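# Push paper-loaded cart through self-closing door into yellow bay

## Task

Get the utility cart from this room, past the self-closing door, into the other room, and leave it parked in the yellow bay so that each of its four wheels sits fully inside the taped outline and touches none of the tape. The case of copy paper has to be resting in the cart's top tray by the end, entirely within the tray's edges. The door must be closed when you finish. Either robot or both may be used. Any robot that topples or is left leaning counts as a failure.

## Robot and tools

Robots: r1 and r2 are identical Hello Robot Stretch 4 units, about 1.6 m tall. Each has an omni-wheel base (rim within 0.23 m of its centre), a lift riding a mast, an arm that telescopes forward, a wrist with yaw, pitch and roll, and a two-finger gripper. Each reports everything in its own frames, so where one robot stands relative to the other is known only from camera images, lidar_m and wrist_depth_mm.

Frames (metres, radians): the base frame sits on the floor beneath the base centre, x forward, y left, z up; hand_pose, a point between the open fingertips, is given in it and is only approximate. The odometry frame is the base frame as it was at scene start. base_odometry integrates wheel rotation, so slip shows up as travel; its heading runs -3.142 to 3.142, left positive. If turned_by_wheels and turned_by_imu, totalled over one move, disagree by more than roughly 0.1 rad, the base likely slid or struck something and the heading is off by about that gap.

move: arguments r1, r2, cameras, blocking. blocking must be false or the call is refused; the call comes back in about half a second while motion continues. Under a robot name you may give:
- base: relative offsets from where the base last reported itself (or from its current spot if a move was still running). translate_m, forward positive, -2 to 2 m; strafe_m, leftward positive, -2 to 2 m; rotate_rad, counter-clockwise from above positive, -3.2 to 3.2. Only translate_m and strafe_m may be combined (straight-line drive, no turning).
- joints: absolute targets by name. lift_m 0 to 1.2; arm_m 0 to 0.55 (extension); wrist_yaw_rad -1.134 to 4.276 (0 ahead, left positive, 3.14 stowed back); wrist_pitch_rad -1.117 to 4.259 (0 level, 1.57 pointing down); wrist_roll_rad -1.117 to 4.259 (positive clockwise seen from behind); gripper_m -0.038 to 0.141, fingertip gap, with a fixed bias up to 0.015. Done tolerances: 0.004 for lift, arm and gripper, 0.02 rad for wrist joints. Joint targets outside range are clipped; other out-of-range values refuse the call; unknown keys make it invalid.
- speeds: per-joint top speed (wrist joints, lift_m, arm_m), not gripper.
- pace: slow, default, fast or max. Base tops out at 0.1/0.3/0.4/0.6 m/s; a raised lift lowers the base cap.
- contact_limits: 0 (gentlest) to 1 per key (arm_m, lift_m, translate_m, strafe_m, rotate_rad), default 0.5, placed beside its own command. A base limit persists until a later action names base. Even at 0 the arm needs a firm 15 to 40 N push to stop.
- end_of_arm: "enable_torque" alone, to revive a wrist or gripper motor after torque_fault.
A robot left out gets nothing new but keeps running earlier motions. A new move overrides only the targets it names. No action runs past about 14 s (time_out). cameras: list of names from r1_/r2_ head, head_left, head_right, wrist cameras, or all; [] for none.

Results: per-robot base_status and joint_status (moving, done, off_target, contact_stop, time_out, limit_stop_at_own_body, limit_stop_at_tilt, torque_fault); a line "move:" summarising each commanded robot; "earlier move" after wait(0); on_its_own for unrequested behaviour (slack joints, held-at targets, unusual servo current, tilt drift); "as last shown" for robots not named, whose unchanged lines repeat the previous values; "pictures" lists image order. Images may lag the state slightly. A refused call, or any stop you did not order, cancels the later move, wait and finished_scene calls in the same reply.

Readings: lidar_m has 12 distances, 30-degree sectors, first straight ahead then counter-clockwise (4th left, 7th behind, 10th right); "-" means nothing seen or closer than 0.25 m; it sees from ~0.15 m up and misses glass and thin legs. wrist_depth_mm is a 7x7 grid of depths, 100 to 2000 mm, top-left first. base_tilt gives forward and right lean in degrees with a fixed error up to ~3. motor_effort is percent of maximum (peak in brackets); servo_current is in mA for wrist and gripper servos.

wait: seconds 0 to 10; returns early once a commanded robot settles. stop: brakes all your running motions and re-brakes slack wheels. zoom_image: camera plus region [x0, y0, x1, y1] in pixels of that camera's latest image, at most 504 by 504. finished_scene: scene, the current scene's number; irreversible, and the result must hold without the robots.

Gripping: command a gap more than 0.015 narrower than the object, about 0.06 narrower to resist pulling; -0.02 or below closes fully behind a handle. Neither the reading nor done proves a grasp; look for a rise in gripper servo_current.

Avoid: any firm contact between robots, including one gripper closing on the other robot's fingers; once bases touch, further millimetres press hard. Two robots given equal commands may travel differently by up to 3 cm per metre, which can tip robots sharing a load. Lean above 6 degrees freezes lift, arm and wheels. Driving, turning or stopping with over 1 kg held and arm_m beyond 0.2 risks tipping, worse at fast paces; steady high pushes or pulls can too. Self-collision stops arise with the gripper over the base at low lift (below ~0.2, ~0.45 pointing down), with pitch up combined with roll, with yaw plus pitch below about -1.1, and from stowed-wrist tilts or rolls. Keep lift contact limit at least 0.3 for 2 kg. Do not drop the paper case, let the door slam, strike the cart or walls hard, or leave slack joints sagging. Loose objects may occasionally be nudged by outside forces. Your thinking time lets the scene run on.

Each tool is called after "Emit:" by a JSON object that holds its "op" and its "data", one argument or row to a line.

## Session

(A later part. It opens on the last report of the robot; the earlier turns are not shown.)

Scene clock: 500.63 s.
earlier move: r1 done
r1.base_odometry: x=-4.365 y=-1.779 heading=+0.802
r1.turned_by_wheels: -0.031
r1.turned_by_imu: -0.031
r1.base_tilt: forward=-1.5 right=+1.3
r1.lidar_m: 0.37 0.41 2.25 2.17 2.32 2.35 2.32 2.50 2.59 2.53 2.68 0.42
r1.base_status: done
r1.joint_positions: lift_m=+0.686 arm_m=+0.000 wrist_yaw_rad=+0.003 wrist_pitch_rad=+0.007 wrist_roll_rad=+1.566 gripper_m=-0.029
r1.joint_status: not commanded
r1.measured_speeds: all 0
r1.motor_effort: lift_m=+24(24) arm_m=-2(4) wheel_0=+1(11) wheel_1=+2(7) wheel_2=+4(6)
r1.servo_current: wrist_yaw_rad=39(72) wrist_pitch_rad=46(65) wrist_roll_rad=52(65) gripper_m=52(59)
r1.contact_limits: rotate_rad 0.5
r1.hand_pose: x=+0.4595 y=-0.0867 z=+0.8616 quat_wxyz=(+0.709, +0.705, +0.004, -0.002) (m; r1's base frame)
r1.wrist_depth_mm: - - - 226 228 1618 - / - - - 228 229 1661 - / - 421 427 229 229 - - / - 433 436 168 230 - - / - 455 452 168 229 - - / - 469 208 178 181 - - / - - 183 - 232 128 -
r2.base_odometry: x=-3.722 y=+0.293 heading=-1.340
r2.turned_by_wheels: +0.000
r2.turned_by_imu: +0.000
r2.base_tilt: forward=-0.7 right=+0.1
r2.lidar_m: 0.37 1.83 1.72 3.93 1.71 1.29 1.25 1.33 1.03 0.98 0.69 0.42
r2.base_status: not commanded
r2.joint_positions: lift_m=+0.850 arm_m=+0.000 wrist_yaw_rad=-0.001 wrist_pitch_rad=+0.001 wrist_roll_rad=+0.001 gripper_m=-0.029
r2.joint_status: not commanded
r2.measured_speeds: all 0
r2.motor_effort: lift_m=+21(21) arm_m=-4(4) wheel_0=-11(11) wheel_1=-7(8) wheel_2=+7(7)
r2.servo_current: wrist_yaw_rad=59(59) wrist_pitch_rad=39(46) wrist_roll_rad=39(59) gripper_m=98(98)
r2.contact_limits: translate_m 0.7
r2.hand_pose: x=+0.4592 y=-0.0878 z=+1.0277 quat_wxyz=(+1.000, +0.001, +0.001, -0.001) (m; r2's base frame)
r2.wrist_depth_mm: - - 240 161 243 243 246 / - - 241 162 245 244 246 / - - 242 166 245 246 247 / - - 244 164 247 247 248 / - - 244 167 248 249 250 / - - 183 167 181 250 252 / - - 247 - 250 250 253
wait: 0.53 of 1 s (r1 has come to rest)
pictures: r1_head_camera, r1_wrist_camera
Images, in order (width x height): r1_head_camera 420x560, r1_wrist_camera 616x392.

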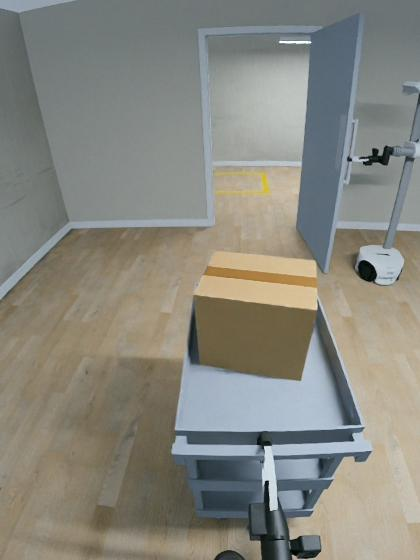

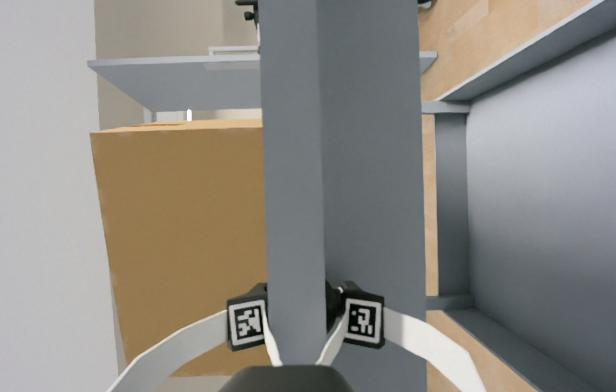

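Emit:
{"op": "move", "data": {
  "blocking": false,
  "cameras": [],
  "r1": {"base":{"translate_m":0.03,"strafe_m":0.13},"pace":"default","contact_limits":{"translate_m":0.5}}
}}

Emit:
{"op": "wait", "data": {
  "seconds": 2,
  "cameras": []
}}

Emit:
{"op": "move", "data": {
  "blocking": false,
  "cameras": [],
  "r1": {"base":{"rotate_rad":-0.12},"pace":"slow","contact_limits":{"rotate_rad":0.5}}
}}

Emit:
{"op": "wait", "data": {
  "seconds": 1,
  "cameras": []
}}

Emit:
{"op": "move", "data": {
  "blocking": false,
  "cameras": [],
  "r1": {"base":{"translate_m":1.0},"pace":"default","contact_limits":{"translate_m":0.5}}
}}

Emit:
{"op": "wait", "data": {
  "seconds": 5,
  "cameras": ["r1_head_camera","r1_wrist_camera"]
}}

Scene clock: 527.37 s.
move: r1 moving
r1.base_odometry: x=-4.383 y=-1.752 heading=+0.801
r1.turned_by_wheels: -0.001
r1.turned_by_imu: -0.003
r1.base_tilt: forward=-1.6 right=+1.3
r1.lidar_m: 0.40 2.92 2.23 2.13 2.31 2.38 2.32 2.51 2.63 2.56 2.70 0.42
r1.base_status: translate_m moving; strafe_m moving
r1.joint_positions: lift_m=+0.686 arm_m=+0.000 wrist_yaw_rad=-0.004 wrist_pitch_rad=+0.007 wrist_roll_rad=+1.566 gripper_m=-0.029
r1.joint_status: not commanded
r1.measured_speeds: translate_m=+0.027 strafe_m=+0.125 rotate_rad=+0.002 lift_m=+0.000 arm_m=-0.001 wrist_yaw_rad=-0.018 wrist_pitch_rad=+0.000 wrist_roll_rad=+0.000
r1.motor_effort: lift_m=+24(24) arm_m=-3(4) wheel_0=-15(15) wheel_1=+8(9) wheel_2=-6(6)
r1.servo_current: wrist_yaw_rad=52(59) wrist_pitch_rad=59(59) wrist_roll_rad=46(52) gripper_m=52(59)
r1.contact_limits: translate_m 0.5
r1.hand_pose: x=+0.4589 y=-0.0887 z=+0.8616 quat_wxyz=(+0.709, +0.705, +0.001, -0.004) (m; r1's base frame)
r1.wrist_depth_mm: - - - 232 233 1708 1205 / - - - - 234 1661 - / - 430 430 171 231 - - / - 436 439 170 231 - - / - 445 449 170 232 - - / - 466 187 178 182 - - / - 477 480 128 229 128 -
r2: as last shown
r2.turned_by_imu: +0.004
r2.base_tilt: forward=-0.6 right=+0.0
r2.lidar_m: 0.39 1.89 1.73 4.00 1.72 1.29 1.27 1.32 1.02 0.97 0.71 0.46
r2.motor_effort: lift_m=+21(21) arm_m=-4(4) wheel_0=-11(11) wheel_1=-7(8) wheel_2=+6(7)
r2.servo_current: wrist_yaw_rad=39(52) wrist_pitch_rad=39(46) wrist_roll_rad=46(59) gripper_m=98(98)
r2.contact_limits: translate_m 0.7
r2.wrist_depth_mm: - - 239 161 242 244 244 / - - 240 162 243 245 246 / - - 242 166 244 246 248 / - - 243 163 246 248 249 / - - 246 167 249 249 251 / - - 184 167 181 251 252 / - - 248 - 250 252 253
pictures: none
No camera images: "cameras" was empty.

Scene clock: 528.57 s.
earlier move: r1 done
r1.base_odometry: x=-4.438 y=-1.667 heading=+0.801
r1.turned_by_wheels: +0.000
r1.turned_by_imu: +0.000
r1.base_tilt: forward=-1.6 right=+1.3
r1.lidar_m: 0.41 2.80 2.11 2.03 2.18 2.40 2.33 2.50 2.72 2.66 2.83 0.41
r1.base_status: done
r1.joint_positions: lift_m=+0.686 arm_m=+0.000 wrist_yaw_rad=-0.003 wrist_pitch_rad=+0.007 wrist_roll_rad=+1.566 gripper_m=-0.029
r1.joint_status: not commanded
r1.measured_speeds: all 0
r1.motor_effort: lift_m=+24(24) arm_m=+4(4) wheel_0=-2(15) wheel_1=-1(9) wheel_2=-6(11)
r1.servo_current: wrist_yaw_rad=65(65) wrist_pitch_rad=46(59) wrist_roll_rad=46(78) gripper_m=52(59)
r1.contact_limits: translate_m 0.5
r1.hand_pose: x=+0.4590 y=-0.0882 z=+0.8616 quat_wxyz=(+0.709, +0.705, +0.002, -0.004) (m; r1's base frame)
r1.wrist_depth_mm: - - - 152 209 1537 - / - - 580 154 213 - - / - 413 415 158 218 - - / - 433 436 160 222 - - / - 462 462 163 227 - - / - 496 206 169 181 1708 - / - - 179 125 236 137 -
r2.base_odometry: x=-3.722 y=+0.293 heading=-1.340
r2.turned_by_wheels: +0.000
r2.turned_by_imu: +0.000
r2.base_tilt: forward=-0.6 right=+0.1
r2.lidar_m: 0.41 1.88 1.74 3.93 1.70 1.31 1.27 1.33 1.01 0.97 0.70 0.46
r2.base_status: not commanded
r2.joint_positions: lift_m=+0.850 arm_m=+0.000 wrist_yaw_rad=-0.001 wrist_pitch_rad=+0.001 wrist_roll_rad=+0.001 gripper_m=-0.029
r2.joint_status: not commanded
r2.measured_speeds: all 0
r2.motor_effort: lift_m=+21(21) arm_m=-4(4) wheel_0=-11(11) wheel_1=-7(8) wheel_2=+7(7)
r2.servo_current: wrist_yaw_rad=46(59) wrist_pitch_rad=46(46) wrist_roll_rad=39(59) gripper_m=98(98)
r2.contact_limits: translate_m 0.7
r2.hand_pose: x=+0.4592 y=-0.0878 z=+1.0277 quat_wxyz=(+1.000, +0.001, +0.001, -0.001) (m; r2's base frame)
r2.wrist_depth_mm: - - 238 161 241 244 245 / - - 240 162 244 245 246 / - - 242 166 245 246 249 / - - 244 164 246 248 250 / - - 245 167 248 249 251 / - - 183 167 180 250 253 / - - 247 - 250 252 253
wait: 1.20 of 2 s (r1 has come to rest)
pictures: none
No camera images: "cameras" was empty.

Scene clock: 529.07 s.
move: r1 moving
r1.base_odometry: x=-4.438 y=-1.667 heading=+0.701
r1.turned_by_wheels: -0.101
r1.turned_by_imu: -0.101
r1.base_tilt: forward=-1.6 right=+1.3
r1.lidar_m: 0.39 0.42 2.18 2.05 2.11 2.47 2.34 2.44 2.79 2.65 2.74 0.42
r1.base_status: rotate_rad moving
r1.joint_positions: lift_m=+0.686 arm_m=+0.000 wrist_yaw_rad=+0.003 wrist_pitch_rad=+0.007 wrist_roll_rad=+1.566 gripper_m=-0.029
r1.joint_status: not commanded
r1.measured_speeds: translate_m=+0.000 strafe_m=-0.002 rotate_rad=-0.211 lift_m=+0.000 arm_m=+0.000 wrist_yaw_rad=+0.000 wrist_pitch_rad=+0.000 wrist_roll_rad=+0.000
r1.motor_effort: lift_m=+24(24) arm_m=+4(4) wheel_0=+9(13) wheel_1=+4(9) wheel_2=+3(6)
r1.servo_current: wrist_yaw_rad=65(72) wrist_pitch_rad=52(59) wrist_roll_rad=39(72) gripper_m=59(59)
r1.contact_limits: rotate_rad 0.5
r1.hand_pose: x=+0.4595 y=-0.0864 z=+0.8616 quat_wxyz=(+0.709, +0.705, +0.004, -0.001) (m; r1's base frame)
r1.wrist_depth_mm: - - - 216 216 1708 - / - - - 217 219 - - / - 415 418 220 222 - - / - 430 433 163 225 - - / - 455 455 166 227 - - / - 480 469 180 186 - - / - 492 176 - 233 136 -
r2: as last shown
r2.base_tilt: forward=-0.7 right=+0.1
r2.lidar_m: 0.38 1.88 1.75 3.96 1.71 1.30 1.26 1.32 1.02 0.98 0.70 0.41
r2.servo_current: wrist_yaw_rad=52(52) wrist_pitch_rad=39(46) wrist_roll_rad=52(52) gripper_m=85(98)
r2.contact_limits: translate_m 0.7
r2.wrist_depth_mm: - - 240 161 243 243 244 / - - 241 162 244 246 247 / - - 243 166 245 246 247 / - - 244 165 246 247 249 / - - 246 167 247 249 250 / - - 183 166 181 251 252 / - - 247 - 250 253 254
pictures: none
No camera images: "cameras" was empty.

Scene clock: 529.53 s.
earlier move: r1 done
r1.base_odometry: x=-4.437 y=-1.667 heading=+0.682
r1.turned_by_wheels: -0.019
r1.turned_by_imu: -0.019
r1.base_tilt: forward=-1.6 right=+1.3
r1.lidar_m: 0.39 0.42 2.19 2.05 2.13 2.48 2.34 2.43 2.83 2.66 2.72 0.43
r1.base_status: done
r1.joint_positions: lift_m=+0.686 arm_m=+0.000 wrist_yaw_rad=+0.003 wrist_pitch_rad=+0.007 wrist_roll_rad=+1.566 gripper_m=-0.029
r1.joint_status: not commanded
r1.measured_speeds: all 0
r1.motor_effort: lift_m=+24(24) arm_m=+3(4) wheel_0=+2(13) wheel_1=+2(9) wheel_2=+4(6)
r1.servo_current: wrist_yaw_rad=52(72) wrist_pitch_rad=52(59) wrist_roll_rad=46(72) gripper_m=65(65)
r1.contact_limits: rotate_rad 0.5
r1.hand_pose: x=+0.4595 y=-0.0867 z=+0.8616 quat_wxyz=(+0.709, +0.705, +0.004, -0.002) (m; r1's base frame)
r1.wrist_depth_mm: - - - 231 230 1661 1205 / - - - 229 231 1661 - / - 459 427 229 231 - - / - 430 433 169 230 - - / - 449 449 170 231 - - / - 462 208 179 181 - - / - 469 183 - 229 128 -
r2.base_odometry: x=-3.722 y=+0.293 heading=-1.340
r2.turned_by_wheels: +0.000
r2.turned_by_imu: +0.000
r2.base_tilt: forward=-0.6 right=+0.1
r2.lidar_m: 0.38 1.84 1.75 3.94 1.73 1.31 1.27 1.30 1.01 0.96 0.69 0.40
r2.base_status: not commanded
r2.joint_positions: lift_m=+0.850 arm_m=+0.000 wrist_yaw_rad=-0.001 wrist_pitch_rad=+0.001 wrist_roll_rad=+0.001 gripper_m=-0.029
r2.joint_status: not commanded
r2.measured_speeds: all 0
r2.motor_effort: lift_m=+21(21) arm_m=-4(4) wheel_0=-11(11) wheel_1=-7(8) wheel_2=+7(7)
r2.servo_current: wrist_yaw_rad=26(52) wrist_pitch_rad=39(46) wrist_roll_rad=46(52) gripper_m=98(98)
r2.contact_limits: translate_m 0.7
r2.hand_pose: x=+0.4592 y=-0.0878 z=+1.0277 quat_wxyz=(+1.000, +0.001, +0.001, -0.001) (m; r2's base frame)
r2.wrist_depth_mm: - - 239 161 243 243 245 / - - 242 162 244 244 246 / - - 242 166 245 246 248 / - - 243 165 246 248 249 / - - 244 167 248 249 250 / - - 183 166 181 250 251 / - - 247 - 251 252 253
wait: 0.47 of 1 s (r1 has come to rest)
pictures: none
No camera images: "cameras" was empty.

Scene clock: 530.03 s.
move: r1 moving
r1.base_odometry: x=-4.413 y=-1.648 heading=+0.682
r1.turned_by_wheels: +0.000
r1.turned_by_imu: +0.000
r1.base_tilt: forward=-1.6 right=+1.3
r1.lidar_m: 0.38 0.39 2.21 2.03 2.14 2.52 2.36 2.46 2.82 2.64 2.72 0.41
r1.base_status: translate_m moving
r1.joint_positions: lift_m=+0.686 arm_m=+0.000 wrist_yaw_rad=-0.004 wrist_pitch_rad=+0.007 wrist_roll_rad=+1.566 gripper_m=-0.029
r1.joint_status: not commanded
r1.measured_speeds: translate_m=+0.123 strafe_m=+0.000 rotate_rad=+0.000 lift_m=+0.000 arm_m=+0.000 wrist_yaw_rad=-0.018 wrist_pitch_rad=+0.000 wrist_roll_rad=+0.000
r1.motor_effort: lift_m=+24(24) arm_m=+2(3) wheel_0=+9(11) wheel_1=+8(9) wheel_2=-14(16)
r1.servo_current: wrist_yaw_rad=39(65) wrist_pitch_rad=46(59) wrist_roll_rad=52(59) gripper_m=52(65)
r1.contact_limits: translate_m 0.5
r1.hand_pose: x=+0.4589 y=-0.0885 z=+0.8616 quat_wxyz=(+0.709, +0.705, +0.001, -0.004) (m; r1's base frame)
r1.wrist_depth_mm: - - - 236 239 1708 1205 / - - - 236 236 1661 - / - - - 233 235 - - / - 436 436 171 232 - - / - 439 445 169 230 - - / - 455 208 168 181 - - / - 459 462 125 226 128 -
r2: as last shown
r2.lidar_m: 0.38 1.84 1.72 3.91 1.73 1.30 1.25 1.30 1.02 0.98 0.70 0.41
r2.motor_effort: lift_m=+21(21) arm_m=-4(4) wheel_0=-11(11) wheel_1=-7(7) wheel_2=+6(7)
r2.servo_current: wrist_yaw_rad=52(52) wrist_pitch_rad=33(39) wrist_roll_rad=52(59) gripper_m=91(98)
r2.contact_limits: translate_m 0.7
r2.wrist_depth_mm: - - 239 161 242 244 245 / - - 241 162 244 244 246 / - - 242 166 245 246 247 / - - 242 164 246 248 250 / - - 245 167 247 249 250 / - - 183 166 181 251 252 / - - 248 - 251 252 253
pictures: none
No camera images: "cameras" was empty.

Scene clock: 534.37 s.
earlier move: r1 done
r1.base_odometry: x=-3.661 y=-1.037 heading=+0.682
r1.turned_by_wheels: +0.001
r1.turned_by_imu: +0.002
r1.base_tilt: forward=-1.6 right=+1.3
r1.lidar_m: 0.33 0.30 2.26 2.10 2.19 2.91 3.38 3.45 2.73 2.59 1.93 0.49
r1.base_status: done
r1.joint_positions: lift_m=+0.686 arm_m=+0.000 wrist_yaw_rad=+0.003 wrist_pitch_rad=+0.007 wrist_roll_rad=+1.567 gripper_m=-0.029
r1.joint_status: not commanded
r1.measured_speeds: all 0
r1.motor_effort: lift_m=+24(24) arm_m=+4(4) wheel_0=+3(13) wheel_1=+2(9) wheel_2=+1(17)
r1.servo_current: wrist_yaw_rad=52(78) wrist_pitch_rad=52(59) wrist_roll_rad=59(65) gripper_m=46(65)
r1.contact_limits: translate_m 0.5
r1.hand_pose: x=+0.4595 y=-0.0867 z=+0.8616 quat_wxyz=(+0.709, +0.706, +0.004, -0.002) (m; r1's base frame)
r1.wrist_depth_mm: - - 1281 - 317 322 1060 / - - - - 325 1576 1205 / - - - - 282 1708 - / - - - 256 257 1921 - / - 445 442 183 238 - - / - 430 209 180 182 - - / - 418 413 - 213 128 -
r2.base_odometry: x=-3.722 y=+0.293 heading=-1.340
r2.turned_by_wheels: +0.000
r2.turned_by_imu: +0.001
r2.base_tilt: forward=-0.7 right=+0.1
r2.lidar_m: 0.40 1.27 1.81 3.95 1.72 1.31 1.27 1.34 1.01 0.98 0.70 0.39
r2.base_status: not commanded
r2.joint_positions: lift_m=+0.850 arm_m=+0.000 wrist_yaw_rad=-0.001 wrist_pitch_rad=+0.001 wrist_roll_rad=+0.001 gripper_m=-0.029
r2.joint_status: not commanded
r2.measured_speeds: all 0
r2.motor_effort: lift_m=+21(21) arm_m=-4(4) wheel_0=-11(11) wheel_1=-7(8) wheel_2=+6(7)
r2.servo_current: wrist_yaw_rad=46(65) wrist_pitch_rad=33(46) wrist_roll_rad=52(65) gripper_m=104(104)
r2.contact_limits: translate_m 0.7
r2.hand_pose: x=+0.4592 y=-0.0878 z=+1.0277 quat_wxyz=(+1.000, +0.001, +0.001, -0.001) (m; r2's base frame)
r2.wrist_depth_mm: - - 239 161 242 244 245 / - - 241 162 243 244 246 / - - 243 167 244 246 246 / - - 244 164 247 247 249 / 1042 1060 245 167 247 250 250 / - - 183 167 181 250 252 / - 123 247 - 251 252 254
wait: 4.33 of 5 s (r1 has come to rest)
pictures: r1_head_camera, r1_wrist_camera
Images, in order (width x height): r1_head_camera 420x560, r1_wrist_camera 616x392.

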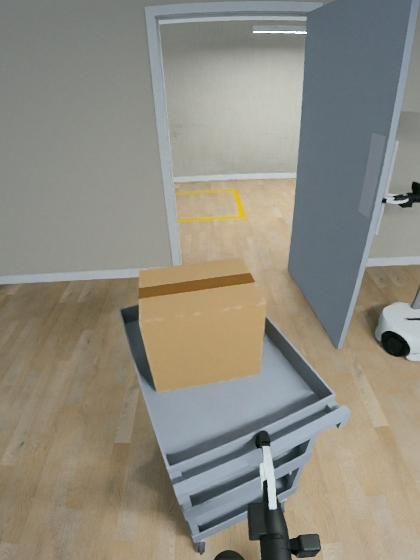

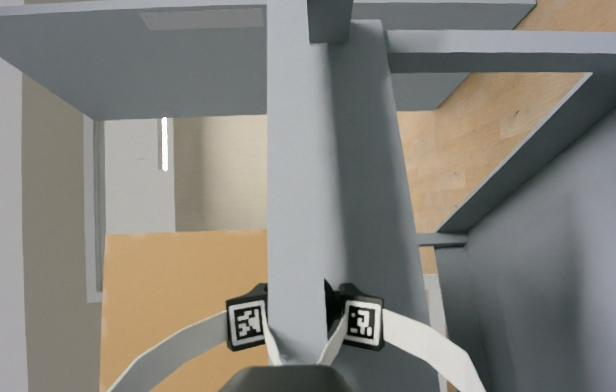

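Emit:
{"op": "wait", "data": {
  "seconds": 0,
  "cameras": ["r1_head_camera","r1_wrist_camera"]
}}

Scene clock: 553.97 s.
r1.base_odometry: x=-3.661 y=-1.037 heading=+0.682
r1.turned_by_wheels: +0.000
r1.turned_by_imu: +0.000
r1.base_tilt: forward=-1.6 right=+1.3
r1.lidar_m: 0.33 0.32 2.25 2.11 2.20 2.89 3.38 3.42 2.76 2.61 1.92 0.46
r1.base_status: done
r1.joint_positions: lift_m=+0.686 arm_m=+0.000 wrist_yaw_rad=+0.003 wrist_pitch_rad=+0.007 wrist_roll_rad=+1.567 gripper_m=-0.029
r1.joint_status: not commanded
r1.measured_speeds: all 0
r1.motor_effort: lift_m=+24(24) arm_m=+4(4) wheel_0=+4(13) wheel_1=+1(9) wheel_2=+1(17)
r1.servo_current: wrist_yaw_rad=39(78) wrist_pitch_rad=46(59) wrist_roll_rad=46(65) gripper_m=52(65)
r1.contact_limits: translate_m 0.5
r1.hand_pose: x=+0.4595 y=-0.0867 z=+0.8616 quat_wxyz=(+0.709, +0.706, +0.004, -0.002) (m; r1's base frame)
r1.wrist_depth_mm: - - 1308 - 317 322 1060 / - - - - 325 1618 1205 / - - - - 281 1708 - / - - - 255 257 1983 - / - 442 445 183 239 - - / - 436 209 180 183 - - / - 415 418 - 213 128 -
r2.base_odometry: x=-3.722 y=+0.293 heading=-1.340
r2.turned_by_wheels: +0.000
r2.turned_by_imu: +0.001
r2.base_tilt: forward=-0.7 right=+0.1
r2.lidar_m: 0.38 1.26 1.78 3.94 1.74 1.32 1.27 1.33 1.01 0.98 0.72 0.40
r2.base_status: not commanded
r2.joint_positions: lift_m=+0.850 arm_m=+0.000 wrist_yaw_rad=-0.001 wrist_pitch_rad=+0.001 wrist_roll_rad=+0.001 gripper_m=-0.029
r2.joint_status: not commanded
r2.measured_speeds: all 0
r2.motor_effort: lift_m=+21(21) arm_m=-4(4) wheel_0=-11(11) wheel_1=-7(8) wheel_2=+6(7)
r2.servo_current: wrist_yaw_rad=46(65) wrist_pitch_rad=39(46) wrist_roll_rad=39(65) gripper_m=91(104)
r2.contact_limits: translate_m 0.7
r2.hand_pose: x=+0.4592 y=-0.0878 z=+1.0277 quat_wxyz=(+1.000, +0.001, +0.001, -0.001) (m; r2's base frame)
r2.wrist_depth_mm: - - 238 161 241 243 245 / - - 242 162 244 245 246 / - - 243 166 244 246 247 / - - 243 164 246 247 248 / 1042 1042 244 167 247 248 251 / - - 183 166 181 251 253 / - 123 247 - 251 252 254
pictures: r1_head_camera, r1_wrist_camera
Images, in order (width x height): r1_head_camera 420x560, r1_wrist_camera 616x392.

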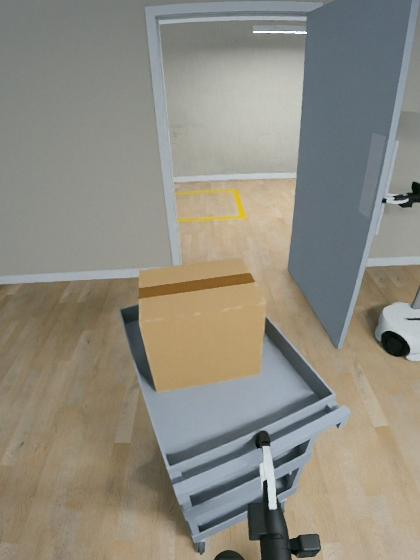

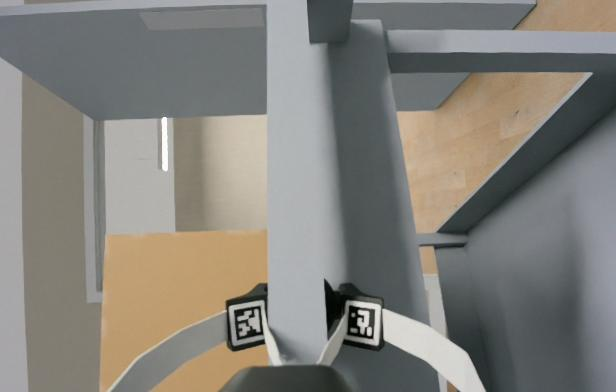

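Emit:
{"op": "move", "data": {
  "blocking": false,
  "cameras": [],
  "r1": {"base":{"translate_m":0.04,"strafe_m":0.24},"contact_limits":{"translate_m":0.5}}
}}

Emit:
{"op": "wait", "data": {
  "seconds": 4,
  "cameras": ["r1_head_camera","r1_wrist_camera"]
}}

Scene clock: 569.60 s.
move: r1 moving
r1.base_odometry: x=-3.678 y=-1.008 heading=+0.681
r1.turned_by_wheels: -0.001
r1.turned_by_imu: -0.002
r1.base_tilt: forward=-1.6 right=+1.3
r1.lidar_m: 0.29 0.34 2.19 2.10 2.16 2.83 3.40 3.44 2.79 2.63 1.90 0.46
r1.base_status: translate_m moving; strafe_m moving
r1.joint_positions: lift_m=+0.686 arm_m=+0.000 wrist_yaw_rad=-0.006 wrist_pitch_rad=+0.007 wrist_roll_rad=+1.567 gripper_m=-0.029
r1.joint_status: not commanded
r1.measured_speeds: translate_m=+0.021 strafe_m=+0.127 rotate_rad=-0.004 lift_m=+0.000 arm_m=+0.000 wrist_yaw_rad=-0.060 wrist_pitch_rad=+0.000 wrist_roll_rad=+0.000
r1.motor_effort: lift_m=+24(24) arm_m=+2(4) wheel_0=-12(13) wheel_1=+10(10) wheel_2=-6(6)
r1.servo_current: wrist_yaw_rad=46(72) wrist_pitch_rad=52(59) wrist_roll_rad=59(59) gripper_m=46(59)
r1.contact_limits: translate_m 0.5
r1.hand_pose: x=+0.4588 y=-0.0891 z=+0.8616 quat_wxyz=(+0.709, +0.706, +0.001, -0.005) (m; r1's base frame)
r1.wrist_depth_mm: - - 1366 - 336 340 1118 / - - - - 317 1430 436 / - - - - 290 1661 - / - - - 256 259 1808 - / - 445 449 183 239 - - / - 430 186 185 181 - - / - 413 410 - 207 127 -
r2: as last shown
r2.turned_by_imu: +0.002
r2.base_tilt: forward=-0.6 right=+0.1
r2.lidar_m: 0.42 1.28 1.82 3.96 1.72 1.30 1.28 1.34 1.02 0.99 0.69 0.46
r2.motor_effort: lift_m=+21(21) arm_m=-4(4) wheel_0=-11(11) wheel_1=-7(8) wheel_2=+7(7)
r2.servo_current: wrist_yaw_rad=46(52) wrist_pitch_rad=39(46) wrist_roll_rad=52(65) gripper_m=91(98)
r2.contact_limits: translate_m 0.7
r2.wrist_depth_mm: - - 239 161 242 243 245 / - - 241 162 244 244 245 / - - 242 166 245 246 247 / - - 243 164 245 248 249 / 1025 1060 245 167 248 250 250 / - - 183 167 180 251 251 / - 123 247 - 250 251 253
pictures: none
No camera images: "cameras" was empty.

Scene clock: 571.30 s.
earlier move: r1 done
r1.base_odometry: x=-3.782 y=-0.825 heading=+0.682
r1.turned_by_wheels: +0.000
r1.turned_by_imu: +0.000
r1.base_tilt: forward=-1.6 right=+1.3
r1.lidar_m: 0.36 0.39 2.00 1.88 1.91 2.57 3.44 3.50 2.99 2.84 1.91 0.43
r1.base_status: done
r1.joint_positions: lift_m=+0.686 arm_m=+0.000 wrist_yaw_rad=+0.000 wrist_pitch_rad=+0.007 wrist_roll_rad=+1.567 gripper_m=-0.029
r1.joint_status: not commanded
r1.measured_speeds: all 0
r1.motor_effort: lift_m=+24(24) arm_m=-4(4) wheel_0=-6(19) wheel_1=+0(11) wheel_2=-3(14)
r1.servo_current: wrist_yaw_rad=46(91) wrist_pitch_rad=52(59) wrist_roll_rad=52(65) gripper_m=52(59)
r1.contact_limits: translate_m 0.5
r1.hand_pose: x=+0.4593 y=-0.0873 z=+0.8616 quat_wxyz=(+0.709, +0.706, +0.003, -0.003) (m; r1's base frame)
r1.wrist_depth_mm: - - - 252 255 1537 1182 / - - - 248 248 1708 - / - - - 241 245 - - / - 436 439 237 238 - - / - 442 445 175 235 - - / - 449 187 178 181 - - / - 445 455 - 224 128 -
r2.base_odometry: x=-3.722 y=+0.293 heading=-1.340
r2.turned_by_wheels: +0.000
r2.turned_by_imu: +0.000
r2.base_tilt: forward=-0.6 right=+0.1
r2.lidar_m: 0.40 1.28 4.89 3.93 1.73 1.31 1.28 1.33 1.02 0.96 0.69 0.41
r2.base_status: not commanded
r2.joint_positions: lift_m=+0.850 arm_m=+0.000 wrist_yaw_rad=-0.001 wrist_pitch_rad=+0.001 wrist_roll_rad=+0.001 gripper_m=-0.029
r2.joint_status: not commanded
r2.measured_speeds: all 0
r2.motor_effort: lift_m=+21(21) arm_m=-4(4) wheel_0=-11(12) wheel_1=-7(8) wheel_2=+6(7)
r2.servo_current: wrist_yaw_rad=46(59) wrist_pitch_rad=33(46) wrist_roll_rad=39(72) gripper_m=98(104)
r2.contact_limits: translate_m 0.7
r2.hand_pose: x=+0.4592 y=-0.0878 z=+1.0277 quat_wxyz=(+1.000, +0.001, +0.001, -0.001) (m; r2's base frame)
r2.wrist_depth_mm: - - 240 161 242 244 244 / - - 241 162 244 245 246 / - - 243 166 245 247 248 / - 1182 243 164 245 248 249 / 1430 1138 245 167 248 249 249 / - - 182 167 180 250 252 / 1308 123 247 - 251 252 254
wait: 1.70 of 4 s (r1 has come to rest)
pictures: r1_head_camera, r1_wrist_camera
Images, in order (width x height): r1_head_camera 420x560, r1_wrist_camera 616x392.

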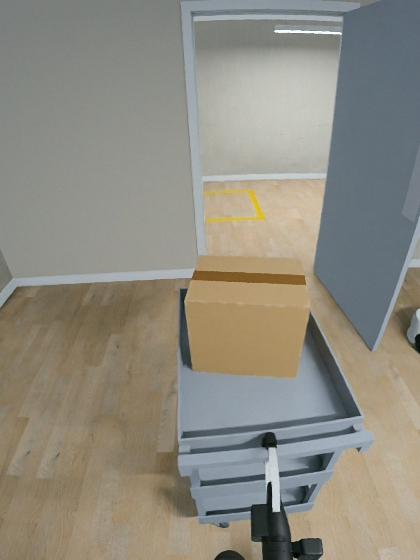

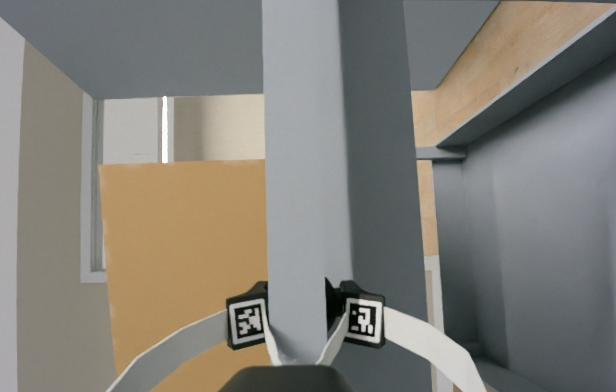

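Emit:
{"op": "move", "data": {
  "blocking": false,
  "cameras": [],
  "r1": {"base":{"translate_m":0.04,"strafe_m":0.14},"contact_limits":{"translate_m":0.5}}
}}

Emit:
{"op": "wait", "data": {
  "seconds": 4,
  "cameras": []
}}

Emit:
{"op": "move", "data": {
  "blocking": false,
  "cameras": [],
  "r1": {"base":{"rotate_rad":-0.07},"pace":"slow"}
}}

Emit:
{"op": "wait", "data": {
  "seconds": 3,
  "cameras": ["r1_head_camera"]
}}

Scene clock: 586.57 s.
move: r1 moving
r1.base_odometry: x=-3.794 y=-0.795 heading=+0.681
r1.turned_by_wheels: -0.001
r1.turned_by_imu: -0.002
r1.base_tilt: forward=-1.7 right=+1.3
r1.lidar_m: 0.38 2.44 1.96 1.86 1.91 2.54 3.46 3.48 3.03 2.87 1.92 0.45
r1.base_status: translate_m moving; strafe_m moving
r1.joint_positions: lift_m=+0.686 arm_m=+0.000 wrist_yaw_rad=-0.004 wrist_pitch_rad=+0.007 wrist_roll_rad=+1.567 gripper_m=-0.029
r1.joint_status: not commanded
r1.measured_speeds: translate_m=+0.033 strafe_m=+0.122 rotate_rad=+0.005 lift_m=+0.000 arm_m=+0.000 wrist_yaw_rad=+0.000 wrist_pitch_rad=+0.000 wrist_roll_rad=+0.000
r1.motor_effort: lift_m=+24(24) arm_m=-2(4) wheel_0=-11(13) wheel_1=+8(9) wheel_2=-7(8)
r1.servo_current: wrist_yaw_rad=46(72) wrist_pitch_rad=59(59) wrist_roll_rad=46(72) gripper_m=52(52)
r1.contact_limits: translate_m 0.5
r1.hand_pose: x=+0.4589 y=-0.0885 z=+0.8616 quat_wxyz=(+0.709, +0.706, +0.001, -0.004) (m; r1's base frame)
r1.wrist_depth_mm: - - - 246 248 1576 1229 / - - - 243 244 1756 - / - - - 239 240 - - / - 436 439 176 236 - - / - 445 442 172 232 - - / - 449 188 178 181 - - / - 455 455 128 225 128 -
r2: as last shown
r2.turned_by_imu: +0.002
r2.base_tilt: forward=-0.7 right=+0.1
r2.lidar_m: 0.39 1.29 4.93 3.97 1.71 1.31 1.28 1.31 1.02 0.99 0.70 0.42
r2.motor_effort: lift_m=+21(21) arm_m=-4(4) wheel_0=-11(11) wheel_1=-7(8) wheel_2=+6(7)
r2.servo_current: wrist_yaw_rad=52(65) wrist_pitch_rad=33(52) wrist_roll_rad=46(59) gripper_m=91(98)
r2.contact_limits: translate_m 0.7
r2.wrist_depth_mm: - - 239 161 241 244 246 / - - 241 162 244 244 247 / - - 242 166 245 246 247 / - 1255 244 164 247 247 249 / 1430 1118 244 167 248 250 249 / - - 182 167 180 250 252 / 1308 123 247 - 251 252 253
pictures: none
No camera images: "cameras" was empty.

Scene clock: 587.87 s.
earlier move: r1 done
r1.base_odometry: x=-3.839 y=-0.691 heading=+0.681
r1.turned_by_wheels: +0.000
r1.turned_by_imu: +0.000
r1.base_tilt: forward=-1.6 right=+1.3
r1.lidar_m: 0.39 0.41 1.85 1.75 1.81 2.36 3.49 3.54 3.15 2.97 1.95 0.43
r1.base_status: done
r1.joint_positions: lift_m=+0.686 arm_m=+0.000 wrist_yaw_rad=-0.003 wrist_pitch_rad=+0.007 wrist_roll_rad=+1.567 gripper_m=-0.029
r1.joint_status: not commanded
r1.measured_speeds: all 0
r1.motor_effort: lift_m=+24(24) arm_m=+4(4) wheel_0=-4(13) wheel_1=+0(10) wheel_2=-5(10)
r1.servo_current: wrist_yaw_rad=59(72) wrist_pitch_rad=46(59) wrist_roll_rad=33(72) gripper_m=46(59)
r1.contact_limits: translate_m 0.5
r1.hand_pose: x=+0.4590 y=-0.0882 z=+0.8616 quat_wxyz=(+0.709, +0.706, +0.002, -0.004) (m; r1's base frame)
r1.wrist_depth_mm: - - - 218 220 1618 - / - - - 220 222 - - / - 418 418 223 224 - - / - 433 433 165 226 - - / - 449 452 167 229 - - / - 477 206 179 181 - - / - - 183 - 232 128 -
r2.base_odometry: x=-3.722 y=+0.293 heading=-1.340
r2.turned_by_wheels: +0.000
r2.turned_by_imu: +0.000
r2.base_tilt: forward=-0.7 right=+0.1
r2.lidar_m: 0.39 1.34 4.91 3.94 1.72 1.30 1.25 1.34 1.01 0.97 0.72 0.40
r2.base_status: not commanded
r2.joint_positions: lift_m=+0.850 arm_m=+0.000 wrist_yaw_rad=-0.001 wrist_pitch_rad=+0.001 wrist_roll_rad=+0.001 gripper_m=-0.029
r2.joint_status: not commanded
r2.measured_speeds: all 0
r2.motor_effort: lift_m=+21(21) arm_m=-4(4) wheel_0=-11(11) wheel_1=-8(8) wheel_2=+6(7)
r2.servo_current: wrist_yaw_rad=46(65) wrist_pitch_rad=39(52) wrist_roll_rad=52(59) gripper_m=91(98)
r2.contact_limits: translate_m 0.7
r2.hand_pose: x=+0.4592 y=-0.0878 z=+1.0277 quat_wxyz=(+1.000, +0.001, +0.001, -0.001) (m; r2's base frame)
r2.wrist_depth_mm: - - 238 161 241 244 245 / - - 240 162 244 243 246 / - - 242 166 244 246 247 / - 1229 244 164 246 248 249 / 1430 1205 245 167 248 249 250 / - - 182 167 180 251 251 / 1708 124 248 - 250 251 253
wait: 1.30 of 4 s (r1 has come to rest)
pictures: none
No camera images: "cameras" was empty.

Scene clock: 588.37 s.
move: r1 moving
r1.base_odometry: x=-3.839 y=-0.691 heading=+0.612
r1.turned_by_wheels: -0.069
r1.turned_by_imu: -0.069
r1.base_tilt: forward=-1.6 right=+1.3
r1.lidar_m: 0.39 0.42 1.90 1.75 1.78 2.24 3.45 3.50 3.21 2.99 1.98 0.43
r1.base_status: rotate_rad moving
r1.joint_positions: lift_m=+0.686 arm_m=+0.000 wrist_yaw_rad=+0.003 wrist_pitch_rad=+0.007 wrist_roll_rad=+1.567 gripper_m=-0.029
r1.joint_status: not commanded
r1.measured_speeds: translate_m=-0.001 strafe_m=-0.001 rotate_rad=-0.051 lift_m=+0.000 arm_m=+0.000 wrist_yaw_rad=+0.000 wrist_pitch_rad=+0.000 wrist_roll_rad=+0.000
r1.motor_effort: lift_m=+24(24) arm_m=+4(4) wheel_0=+6(9) wheel_1=+4(6) wheel_2=+3(5)
r1.servo_current: wrist_yaw_rad=46(59) wrist_pitch_rad=46(52) wrist_roll_rad=52(65) gripper_m=52(52)
r1.hand_pose: x=+0.4595 y=-0.0866 z=+0.8616 quat_wxyz=(+0.709, +0.706, +0.004, -0.002) (m; r1's base frame)
r1.wrist_depth_mm: - - - 224 226 1661 - / - - - 224 226 831 - / - 418 421 226 228 - - / - 433 433 167 228 - - / - 452 455 167 229 - - / - 473 211 179 184 - - / - 484 180 - 231 136 -
r2: as last shown
r2.base_tilt: forward=-0.6 right=+0.1
r2.lidar_m: 0.39 1.34 4.91 3.94 1.72 1.32 1.27 1.33 1.00 0.97 0.69 0.42
r2.motor_effort: lift_m=+21(21) arm_m=-4(4) wheel_0=-10(11) wheel_1=-8(8) wheel_2=+6(7)
r2.servo_current: wrist_yaw_rad=39(59) wrist_pitch_rad=39(46) wrist_roll_rad=59(59) gripper_m=98(98)
r2.contact_limits: translate_m 0.7
r2.wrist_depth_mm: - - 240 161 241 244 245 / - - 242 163 243 245 246 / - - 243 166 245 246 248 / - 1229 244 164 246 248 249 / 1430 1182 244 167 247 249 250 / - - 183 167 181 250 252 / 1618 124 247 - 250 252 253
pictures: none
No camera images: "cameras" was empty.

Scene clock: 588.70 s.
earlier move: r1 done
r1.base_odometry: x=-3.839 y=-0.691 heading=+0.612
r1.turned_by_wheels: -0.001
r1.turned_by_imu: -0.001
r1.base_tilt: forward=-1.6 right=+1.3
r1.lidar_m: 0.37 0.40 1.90 1.75 1.79 2.23 3.47 3.51 3.23 2.97 1.97 0.43
r1.base_status: done
r1.joint_positions: lift_m=+0.686 arm_m=+0.000 wrist_yaw_rad=+0.003 wrist_pitch_rad=+0.007 wrist_roll_rad=+1.567 gripper_m=-0.029
r1.joint_status: not commanded
r1.measured_speeds: all 0
r1.motor_effort: lift_m=+24(24) arm_m=+4(4) wheel_0=+5(9) wheel_1=+2(6) wheel_2=+0(5)
r1.servo_current: wrist_yaw_rad=46(59) wrist_pitch_rad=52(59) wrist_roll_rad=46(65) gripper_m=52(59)
r1.hand_pose: x=+0.4595 y=-0.0867 z=+0.8616 quat_wxyz=(+0.709, +0.706, +0.004, -0.002) (m; r1's base frame)
r1.wrist_depth_mm: - - - 228 229 1661 1255 / - - - 229 229 1499 - / - 424 430 229 229 - - / - 436 439 168 229 - - / - 449 452 168 229 - - / - 462 211 180 182 - - / - 477 183 - 229 136 -
r2.base_odometry: x=-3.722 y=+0.293 heading=-1.340
r2.turned_by_wheels: +0.000
r2.turned_by_imu: +0.000
r2.base_tilt: forward=-0.7 right=+0.1
r2.lidar_m: 0.36 1.34 4.93 3.94 1.71 1.30 1.28 1.30 0.99 0.97 0.71 0.46
r2.base_status: not commanded
r2.joint_positions: lift_m=+0.850 arm_m=+0.000 wrist_yaw_rad=-0.001 wrist_pitch_rad=+0.001 wrist_roll_rad=+0.001 gripper_m=-0.029
r2.joint_status: not commanded
r2.measured_speeds: all 0
r2.motor_effort: lift_m=+21(21) arm_m=-4(4) wheel_0=-11(11) wheel_1=-7(8) wheel_2=+6(7)
r2.servo_current: wrist_yaw_rad=46(59) wrist_pitch_rad=39(46) wrist_roll_rad=52(59) gripper_m=98(104)
r2.contact_limits: translate_m 0.7
r2.hand_pose: x=+0.4592 y=-0.0878 z=+1.0277 quat_wxyz=(+1.000, +0.001, +0.001, -0.001) (m; r2's base frame)
r2.wrist_depth_mm: - - 238 161 242 243 244 / - - 241 162 243 245 247 / - - 242 166 245 246 247 / - 1229 244 164 247 248 249 / 1430 1205 245 167 248 248 251 / - - 183 167 181 250 252 / 1576 124 248 - 250 252 253
wait: 0.33 of 3 s (r1 has come to rest)
pictures: r1_head_camera
Images, in order (width x height): r1_head_camera 420x560.

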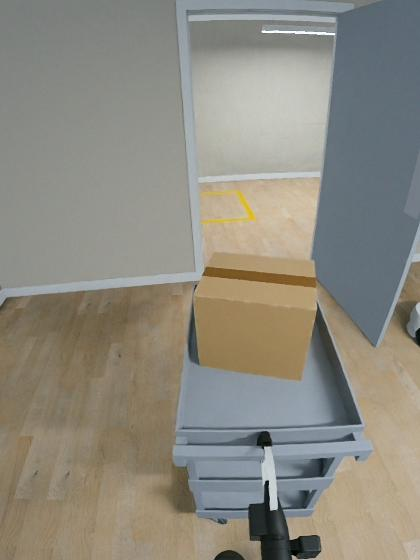

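Emit:
{"op": "move", "data": {
  "blocking": false,
  "cameras": [],
  "r1": {"base":{"translate_m":0.03,"strafe_m":0.11},"contact_limits":{"translate_m":0.5}}
}}

Emit:
{"op": "wait", "data": {
  "seconds": 4,
  "cameras": []
}}

Emit:
{"op": "move", "data": {
  "blocking": false,
  "cameras": [],
  "r1": {"base":{"rotate_rad":-0.1},"pace":"slow"}
}}

Emit:
{"op": "wait", "data": {
  "seconds": 3,
  "cameras": []
}}

Emit:
{"op": "move", "data": {
  "blocking": false,
  "cameras": [],
  "r1": {"base":{"translate_m":0.4},"contact_limits":{"translate_m":0.5}}
}}

Emit:
{"op": "wait", "data": {
  "seconds": 5,
  "cameras": ["r1_head_camera"]
}}

Scene clock: 606.77 s.
move: r1 moving
r1.base_odometry: x=-3.850 y=-0.661 heading=+0.610
r1.turned_by_wheels: -0.001
r1.turned_by_imu: -0.002
r1.base_tilt: forward=-1.6 right=+1.3
r1.lidar_m: 0.38 2.37 1.88 1.70 1.75 2.21 3.47 3.51 3.25 3.01 1.99 0.43
r1.base_status: translate_m moving; strafe_m moving
r1.joint_positions: lift_m=+0.686 arm_m=+0.000 wrist_yaw_rad=-0.006 wrist_pitch_rad=+0.007 wrist_roll_rad=+1.567 gripper_m=-0.029
r1.joint_status: not commanded
r1.measured_speeds: translate_m=+0.033 strafe_m=+0.121 rotate_rad=+0.000 lift_m=+0.000 arm_m=+0.000 wrist_yaw_rad=-0.018 wrist_pitch_rad=+0.000 wrist_roll_rad=+0.000
r1.motor_effort: lift_m=+24(24) arm_m=+4(4) wheel_0=-13(13) wheel_1=+10(10) wheel_2=-10(10)
r1.servo_current: wrist_yaw_rad=59(65) wrist_pitch_rad=65(65) wrist_roll_rad=65(65) gripper_m=52(52)
r1.contact_limits: translate_m 0.5
r1.hand_pose: x=+0.4587 y=-0.0891 z=+0.8616 quat_wxyz=(+0.709, +0.706, +0.001, -0.005) (m; r1's base frame)
r1.wrist_depth_mm: - - - 234 235 1618 1229 / - - - 232 234 1708 - / - 427 430 171 232 - - / - 436 439 170 232 - - / - 445 449 169 230 - - / - 459 187 178 181 - - / - 462 473 128 228 128 -
r2: as last shown
r2.turned_by_imu: +0.002
r2.lidar_m: 0.41 1.34 4.92 3.93 1.70 1.31 1.27 1.35 1.03 0.98 0.67 0.43
r2.motor_effort: lift_m=+21(21) arm_m=-4(4) wheel_0=-11(11) wheel_1=-7(8) wheel_2=+7(7)
r2.servo_current: wrist_yaw_rad=39(59) wrist_pitch_rad=39(46) wrist_roll_rad=52(59) gripper_m=91(98)
r2.contact_limits: translate_m 0.7
r2.wrist_depth_mm: - - 240 161 242 244 244 / - - 241 163 243 245 246 / - - 243 166 245 246 248 / - 1205 244 164 246 248 249 / 1576 1205 245 167 248 249 250 / - - 182 167 180 250 253 / 1576 124 248 - 251 252 254
pictures: none
No camera images: "cameras" was empty.

Scene clock: 607.90 s.
earlier move: r1 done
r1.base_odometry: x=-3.877 y=-0.584 heading=+0.611
r1.turned_by_wheels: +0.001
r1.turned_by_imu: +0.001
r1.base_tilt: forward=-1.6 right=+1.3
r1.lidar_m: 0.39 2.34 1.78 1.65 1.67 2.11 3.51 3.54 3.33 3.07 2.03 0.43
r1.base_status: done
r1.joint_positions: lift_m=+0.686 arm_m=+0.000 wrist_yaw_rad=-0.003 wrist_pitch_rad=+0.007 wrist_roll_rad=+1.567 gripper_m=-0.029
r1.joint_status: not commanded
r1.measured_speeds: all 0
r1.motor_effort: lift_m=+24(24) arm_m=+4(4) wheel_0=-4(13) wheel_1=+0(10) wheel_2=-2(11)
r1.servo_current: wrist_yaw_rad=52(72) wrist_pitch_rad=46(65) wrist_roll_rad=52(65) gripper_m=59(59)
r1.contact_limits: translate_m 0.5
r1.hand_pose: x=+0.4590 y=-0.0882 z=+0.8616 quat_wxyz=(+0.709, +0.706, +0.002, -0.004) (m; r1's base frame)
r1.wrist_depth_mm: - - - 213 214 1618 - / - - - 158 218 - - / - 413 415 220 220 - - / - 433 439 162 223 - - / - 455 455 165 227 - - / - 488 206 180 181 - - / - 143 174 125 235 136 -
r2.base_odometry: x=-3.722 y=+0.293 heading=-1.340
r2.turned_by_wheels: +0.000
r2.turned_by_imu: +0.000
r2.base_tilt: forward=-0.7 right=+0.1
r2.lidar_m: 0.40 1.37 4.93 3.95 1.71 1.30 1.28 1.32 1.00 0.97 0.69 0.43
r2.base_status: not commanded
r2.joint_positions: lift_m=+0.850 arm_m=+0.000 wrist_yaw_rad=-0.001 wrist_pitch_rad=+0.001 wrist_roll_rad=+0.001 gripper_m=-0.029
r2.joint_status: not commanded
r2.measured_speeds: all 0
r2.motor_effort: lift_m=+21(21) arm_m=-4(4) wheel_0=-11(11) wheel_1=-7(8) wheel_2=+7(7)
r2.servo_current: wrist_yaw_rad=46(59) wrist_pitch_rad=39(46) wrist_roll_rad=46(59) gripper_m=91(98)
r2.contact_limits: translate_m 0.7
r2.hand_pose: x=+0.4592 y=-0.0878 z=+1.0277 quat_wxyz=(+1.000, +0.001, +0.001, -0.001) (m; r2's base frame)
r2.wrist_depth_mm: - - 239 161 242 245 246 / - - 241 162 244 247 246 / - - 242 166 245 247 247 / - - 243 164 246 247 249 / - 1255 245 167 249 248 250 / - - 183 167 180 250 252 / 1576 125 246 - 251 252 253
wait: 1.13 of 4 s (r1 has come to rest)
pictures: none
No camera images: "cameras" was empty.

Scene clock: 608.40 s.
move: r1 moving
r1.base_odometry: x=-3.877 y=-0.584 heading=+0.521
r1.turned_by_wheels: -0.090
r1.turned_by_imu: -0.091
r1.base_tilt: forward=-1.6 right=+1.2
r1.lidar_m: 0.40 0.41 1.85 1.65 1.66 2.00 3.48 3.50 3.49 3.10 2.11 0.44
r1.base_status: rotate_rad moving
r1.joint_positions: lift_m=+0.686 arm_m=+0.000 wrist_yaw_rad=+0.004 wrist_pitch_rad=+0.007 wrist_roll_rad=+1.567 gripper_m=-0.029
r1.joint_status: not commanded
r1.measured_speeds: translate_m=-0.001 strafe_m=+0.001 rotate_rad=-0.154 lift_m=+0.000 arm_m=+0.000 wrist_yaw_rad=+0.000 wrist_pitch_rad=+0.000 wrist_roll_rad=+0.000
r1.motor_effort: lift_m=+24(24) arm_m=+4(4) wheel_0=+9(9) wheel_1=+4(7) wheel_2=+4(7)
r1.servo_current: wrist_yaw_rad=52(65) wrist_pitch_rad=46(59) wrist_roll_rad=72(72) gripper_m=52(59)
r1.hand_pose: x=+0.4596 y=-0.0864 z=+0.8616 quat_wxyz=(+0.709, +0.706, +0.004, -0.001) (m; r1's base frame)
r1.wrist_depth_mm: - - - 219 220 1618 - / - - - 220 223 - - / - 418 424 164 224 - - / - 433 436 165 227 - - / - 452 449 167 229 - - / - 477 466 180 185 - - / - 144 175 - 232 136 -
r2: as last shown
r2.lidar_m: 0.42 1.36 4.92 3.98 1.72 1.29 1.27 1.33 1.02 0.97 0.68 0.41
r2.motor_effort: lift_m=+21(21) arm_m=-4(5) wheel_0=-11(11) wheel_1=-7(8) wheel_2=+7(7)
r2.servo_current: wrist_yaw_rad=52(59) wrist_pitch_rad=39(52) wrist_roll_rad=39(59) gripper_m=98(98)
r2.contact_limits: translate_m 0.7
r2.wrist_depth_mm: - - 239 161 242 244 245 / - - 242 162 244 245 246 / - - 242 166 245 247 247 / - - 243 164 246 248 250 / - 1255 245 168 248 249 250 / - - 183 166 180 251 252 / 1661 124 248 - 250 252 253
pictures: none
No camera images: "cameras" was empty.

Scene clock: 608.83 s.
earlier move: r1 done
r1.base_odometry: x=-3.877 y=-0.584 heading=+0.512
r1.turned_by_wheels: -0.009
r1.turned_by_imu: -0.009
r1.base_tilt: forward=-1.6 right=+1.3
r1.lidar_m: 0.37 0.39 1.87 1.62 1.65 1.97 3.48 3.50 3.48 3.10 2.10 0.42
r1.base_status: done
r1.joint_positions: lift_m=+0.686 arm_m=+0.000 wrist_yaw_rad=+0.003 wrist_pitch_rad=+0.007 wrist_roll_rad=+1.567 gripper_m=-0.029
r1.joint_status: not commanded
r1.measured_speeds: all 0
r1.motor_effort: lift_m=+24(24) arm_m=+4(4) wheel_0=+5(9) wheel_1=+4(7) wheel_2=-1(7)
r1.servo_current: wrist_yaw_rad=46(72) wrist_pitch_rad=52(59) wrist_roll_rad=33(72) gripper_m=52(59)
r1.hand_pose: x=+0.4595 y=-0.0867 z=+0.8616 quat_wxyz=(+0.709, +0.706, +0.004, -0.002) (m; r1's base frame)
r1.wrist_depth_mm: - - - 232 233 1537 1182 / - - - 231 232 1661 - / - 462 430 229 232 - - / - 433 439 170 230 - - / - 449 445 169 231 - - / - 462 211 180 182 - - / - 144 183 - 228 136 -
r2.base_odometry: x=-3.722 y=+0.293 heading=-1.340
r2.turned_by_wheels: +0.000
r2.turned_by_imu: +0.000
r2.base_tilt: forward=-0.6 right=+0.1
r2.lidar_m: 0.40 1.35 4.92 3.95 1.71 1.29 1.27 1.33 1.03 0.97 0.71 0.42
r2.base_status: not commanded
r2.joint_positions: lift_m=+0.850 arm_m=+0.000 wrist_yaw_rad=-0.001 wrist_pitch_rad=+0.001 wrist_roll_rad=+0.001 gripper_m=-0.029
r2.joint_status: not commanded
r2.measured_speeds: all 0
r2.motor_effort: lift_m=+21(21) arm_m=-4(5) wheel_0=-10(11) wheel_1=-7(8) wheel_2=+6(7)
r2.servo_current: wrist_yaw_rad=39(59) wrist_pitch_rad=39(52) wrist_roll_rad=39(59) gripper_m=91(98)
r2.contact_limits: translate_m 0.7
r2.hand_pose: x=+0.4592 y=-0.0878 z=+1.0277 quat_wxyz=(+1.000, +0.001, +0.001, -0.001) (m; r2's base frame)
r2.wrist_depth_mm: - - 240 161 243 243 245 / - - 241 162 243 245 247 / - - 243 166 245 246 248 / - - 243 165 246 248 249 / 1499 1229 245 167 247 249 251 / - - 182 166 180 251 252 / 1618 124 247 - 252 252 252
wait: 0.43 of 3 s (r1 has come to rest)
pictures: none
No camera images: "cameras" was empty.

Scene clock: 609.33 s.
move: r1 moving
r1.base_odometry: x=-3.850 y=-0.569 heading=+0.511
r1.turned_by_wheels: +0.000
r1.turned_by_imu: +0.000
r1.base_tilt: forward=-1.6 right=+1.3
r1.lidar_m: 0.36 0.42 1.89 1.65 1.66 1.97 3.50 3.52 3.47 3.06 2.03 0.43
r1.base_status: translate_m moving
r1.joint_positions: lift_m=+0.686 arm_m=+0.000 wrist_yaw_rad=-0.003 wrist_pitch_rad=+0.007 wrist_roll_rad=+1.567 gripper_m=-0.029
r1.joint_status: not commanded
r1.measured_speeds: translate_m=+0.121 strafe_m=+0.001 rotate_rad=-0.002 lift_m=+0.000 arm_m=+0.000 wrist_yaw_rad=-0.001 wrist_pitch_rad=+0.000 wrist_roll_rad=+0.000
r1.motor_effort: lift_m=+24(24) arm_m=+4(4) wheel_0=+8(14) wheel_1=+6(11) wheel_2=-14(16)
r1.servo_current: wrist_yaw_rad=39(72) wrist_pitch_rad=46(59) wrist_roll_rad=59(59) gripper_m=46(59)
r1.contact_limits: translate_m 0.5
r1.hand_pose: x=+0.4590 y=-0.0882 z=+0.8616 quat_wxyz=(+0.709, +0.706, +0.002, -0.004) (m; r1's base frame)
r1.wrist_depth_mm: - - - 238 241 1576 1229 / - - - 236 237 1756 - / - - - 234 236 - - / - 433 436 171 233 - - / - 445 445 170 232 - - / - 452 207 177 181 - - / - 144 183 125 226 128 -
r2: as last shown
r2.base_tilt: forward=-0.7 right=+0.1
r2.lidar_m: 0.40 1.36 4.93 3.94 1.66 1.30 1.27 1.33 1.01 0.98 0.71 0.43
r2.motor_effort: lift_m=+21(21) arm_m=-4(4) wheel_0=-12(12) wheel_1=-7(7) wheel_2=+6(7)
r2.servo_current: wrist_yaw_rad=46(52) wrist_pitch_rad=46(46) wrist_roll_rad=59(59) gripper_m=91(98)
r2.contact_limits: translate_m 0.7
r2.wrist_depth_mm: - - 241 161 242 244 245 / - - 241 162 243 245 246 / - - 242 166 246 246 248 / - - 244 164 246 247 248 / 1576 1229 245 168 247 249 250 / - - 182 167 180 251 252 / 1618 124 247 - 251 252 253
pictures: none
No camera images: "cameras" was empty.

Scene clock: 611.67 s.
earlier move: r1 done
r1.base_odometry: x=-3.529 y=-0.388 heading=+0.512
r1.turned_by_wheels: +0.001
r1.turned_by_imu: +0.002
r1.base_tilt: forward=-1.6 right=+1.2
r1.lidar_m: 0.35 0.34 1.95 1.73 1.72 2.06 3.87 3.88 3.38 3.00 1.74 0.45
r1.base_status: done
r1.joint_positions: lift_m=+0.686 arm_m=+0.000 wrist_yaw_rad=+0.002 wrist_pitch_rad=+0.007 wrist_roll_rad=+1.567 gripper_m=-0.029
r1.joint_status: not commanded
r1.measured_speeds: all 0
r1.motor_effort: lift_m=+24(24) arm_m=-3(4) wheel_0=+5(14) wheel_1=+0(11) wheel_2=+3(16)
r1.servo_current: wrist_yaw_rad=46(72) wrist_pitch_rad=52(59) wrist_roll_rad=52(59) gripper_m=52(59)
r1.contact_limits: translate_m 0.5
r1.hand_pose: x=+0.4595 y=-0.0869 z=+0.8616 quat_wxyz=(+0.709, +0.706, +0.003, -0.002) (m; r1's base frame)
r1.wrist_depth_mm: - - - - 289 307 1078 / 1756 - - 202 266 1618 1205 / 1863 - - 252 256 1756 - / - - 445 242 245 - - / 1708 442 445 177 237 - - / 1661 436 211 179 185 - - / - 144 183 - 220 128 -
r2.base_odometry: x=-3.722 y=+0.293 heading=-1.340
r2.turned_by_wheels: +0.000
r2.turned_by_imu: +0.000
r2.base_tilt: forward=-0.7 right=+0.1
r2.lidar_m: 0.40 1.39 4.92 3.92 1.72 1.30 1.27 1.33 1.01 0.99 0.69 0.41
r2.base_status: not commanded
r2.joint_positions: lift_m=+0.850 arm_m=+0.000 wrist_yaw_rad=-0.001 wrist_pitch_rad=+0.001 wrist_roll_rad=+0.001 gripper_m=-0.029
r2.joint_status: not commanded
r2.measured_speeds: all 0
r2.motor_effort: lift_m=+21(21) arm_m=-4(4) wheel_0=-10(12) wheel_1=-7(8) wheel_2=+6(7)
r2.servo_current: wrist_yaw_rad=46(59) wrist_pitch_rad=39(46) wrist_roll_rad=52(59) gripper_m=98(104)
r2.contact_limits: translate_m 0.7
r2.hand_pose: x=+0.4592 y=-0.0878 z=+1.0277 quat_wxyz=(+1.000, +0.001, +0.001, -0.001) (m; r2's base frame)
r2.wrist_depth_mm: - - 240 161 242 243 245 / - - 241 162 243 244 245 / - - 242 166 245 247 247 / - - 244 164 245 247 250 / - - 245 167 249 250 250 / - - 183 167 180 250 252 / - 1618 248 - 250 252 253
wait: 2.33 of 5 s (r1 has come to rest)
pictures: r1_head_camera
Images, in order (width x height): r1_head_camera 420x560.

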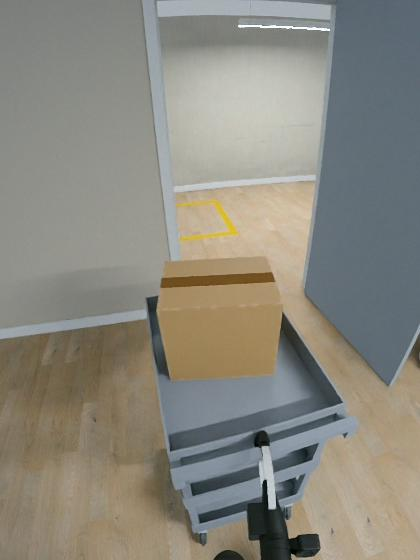

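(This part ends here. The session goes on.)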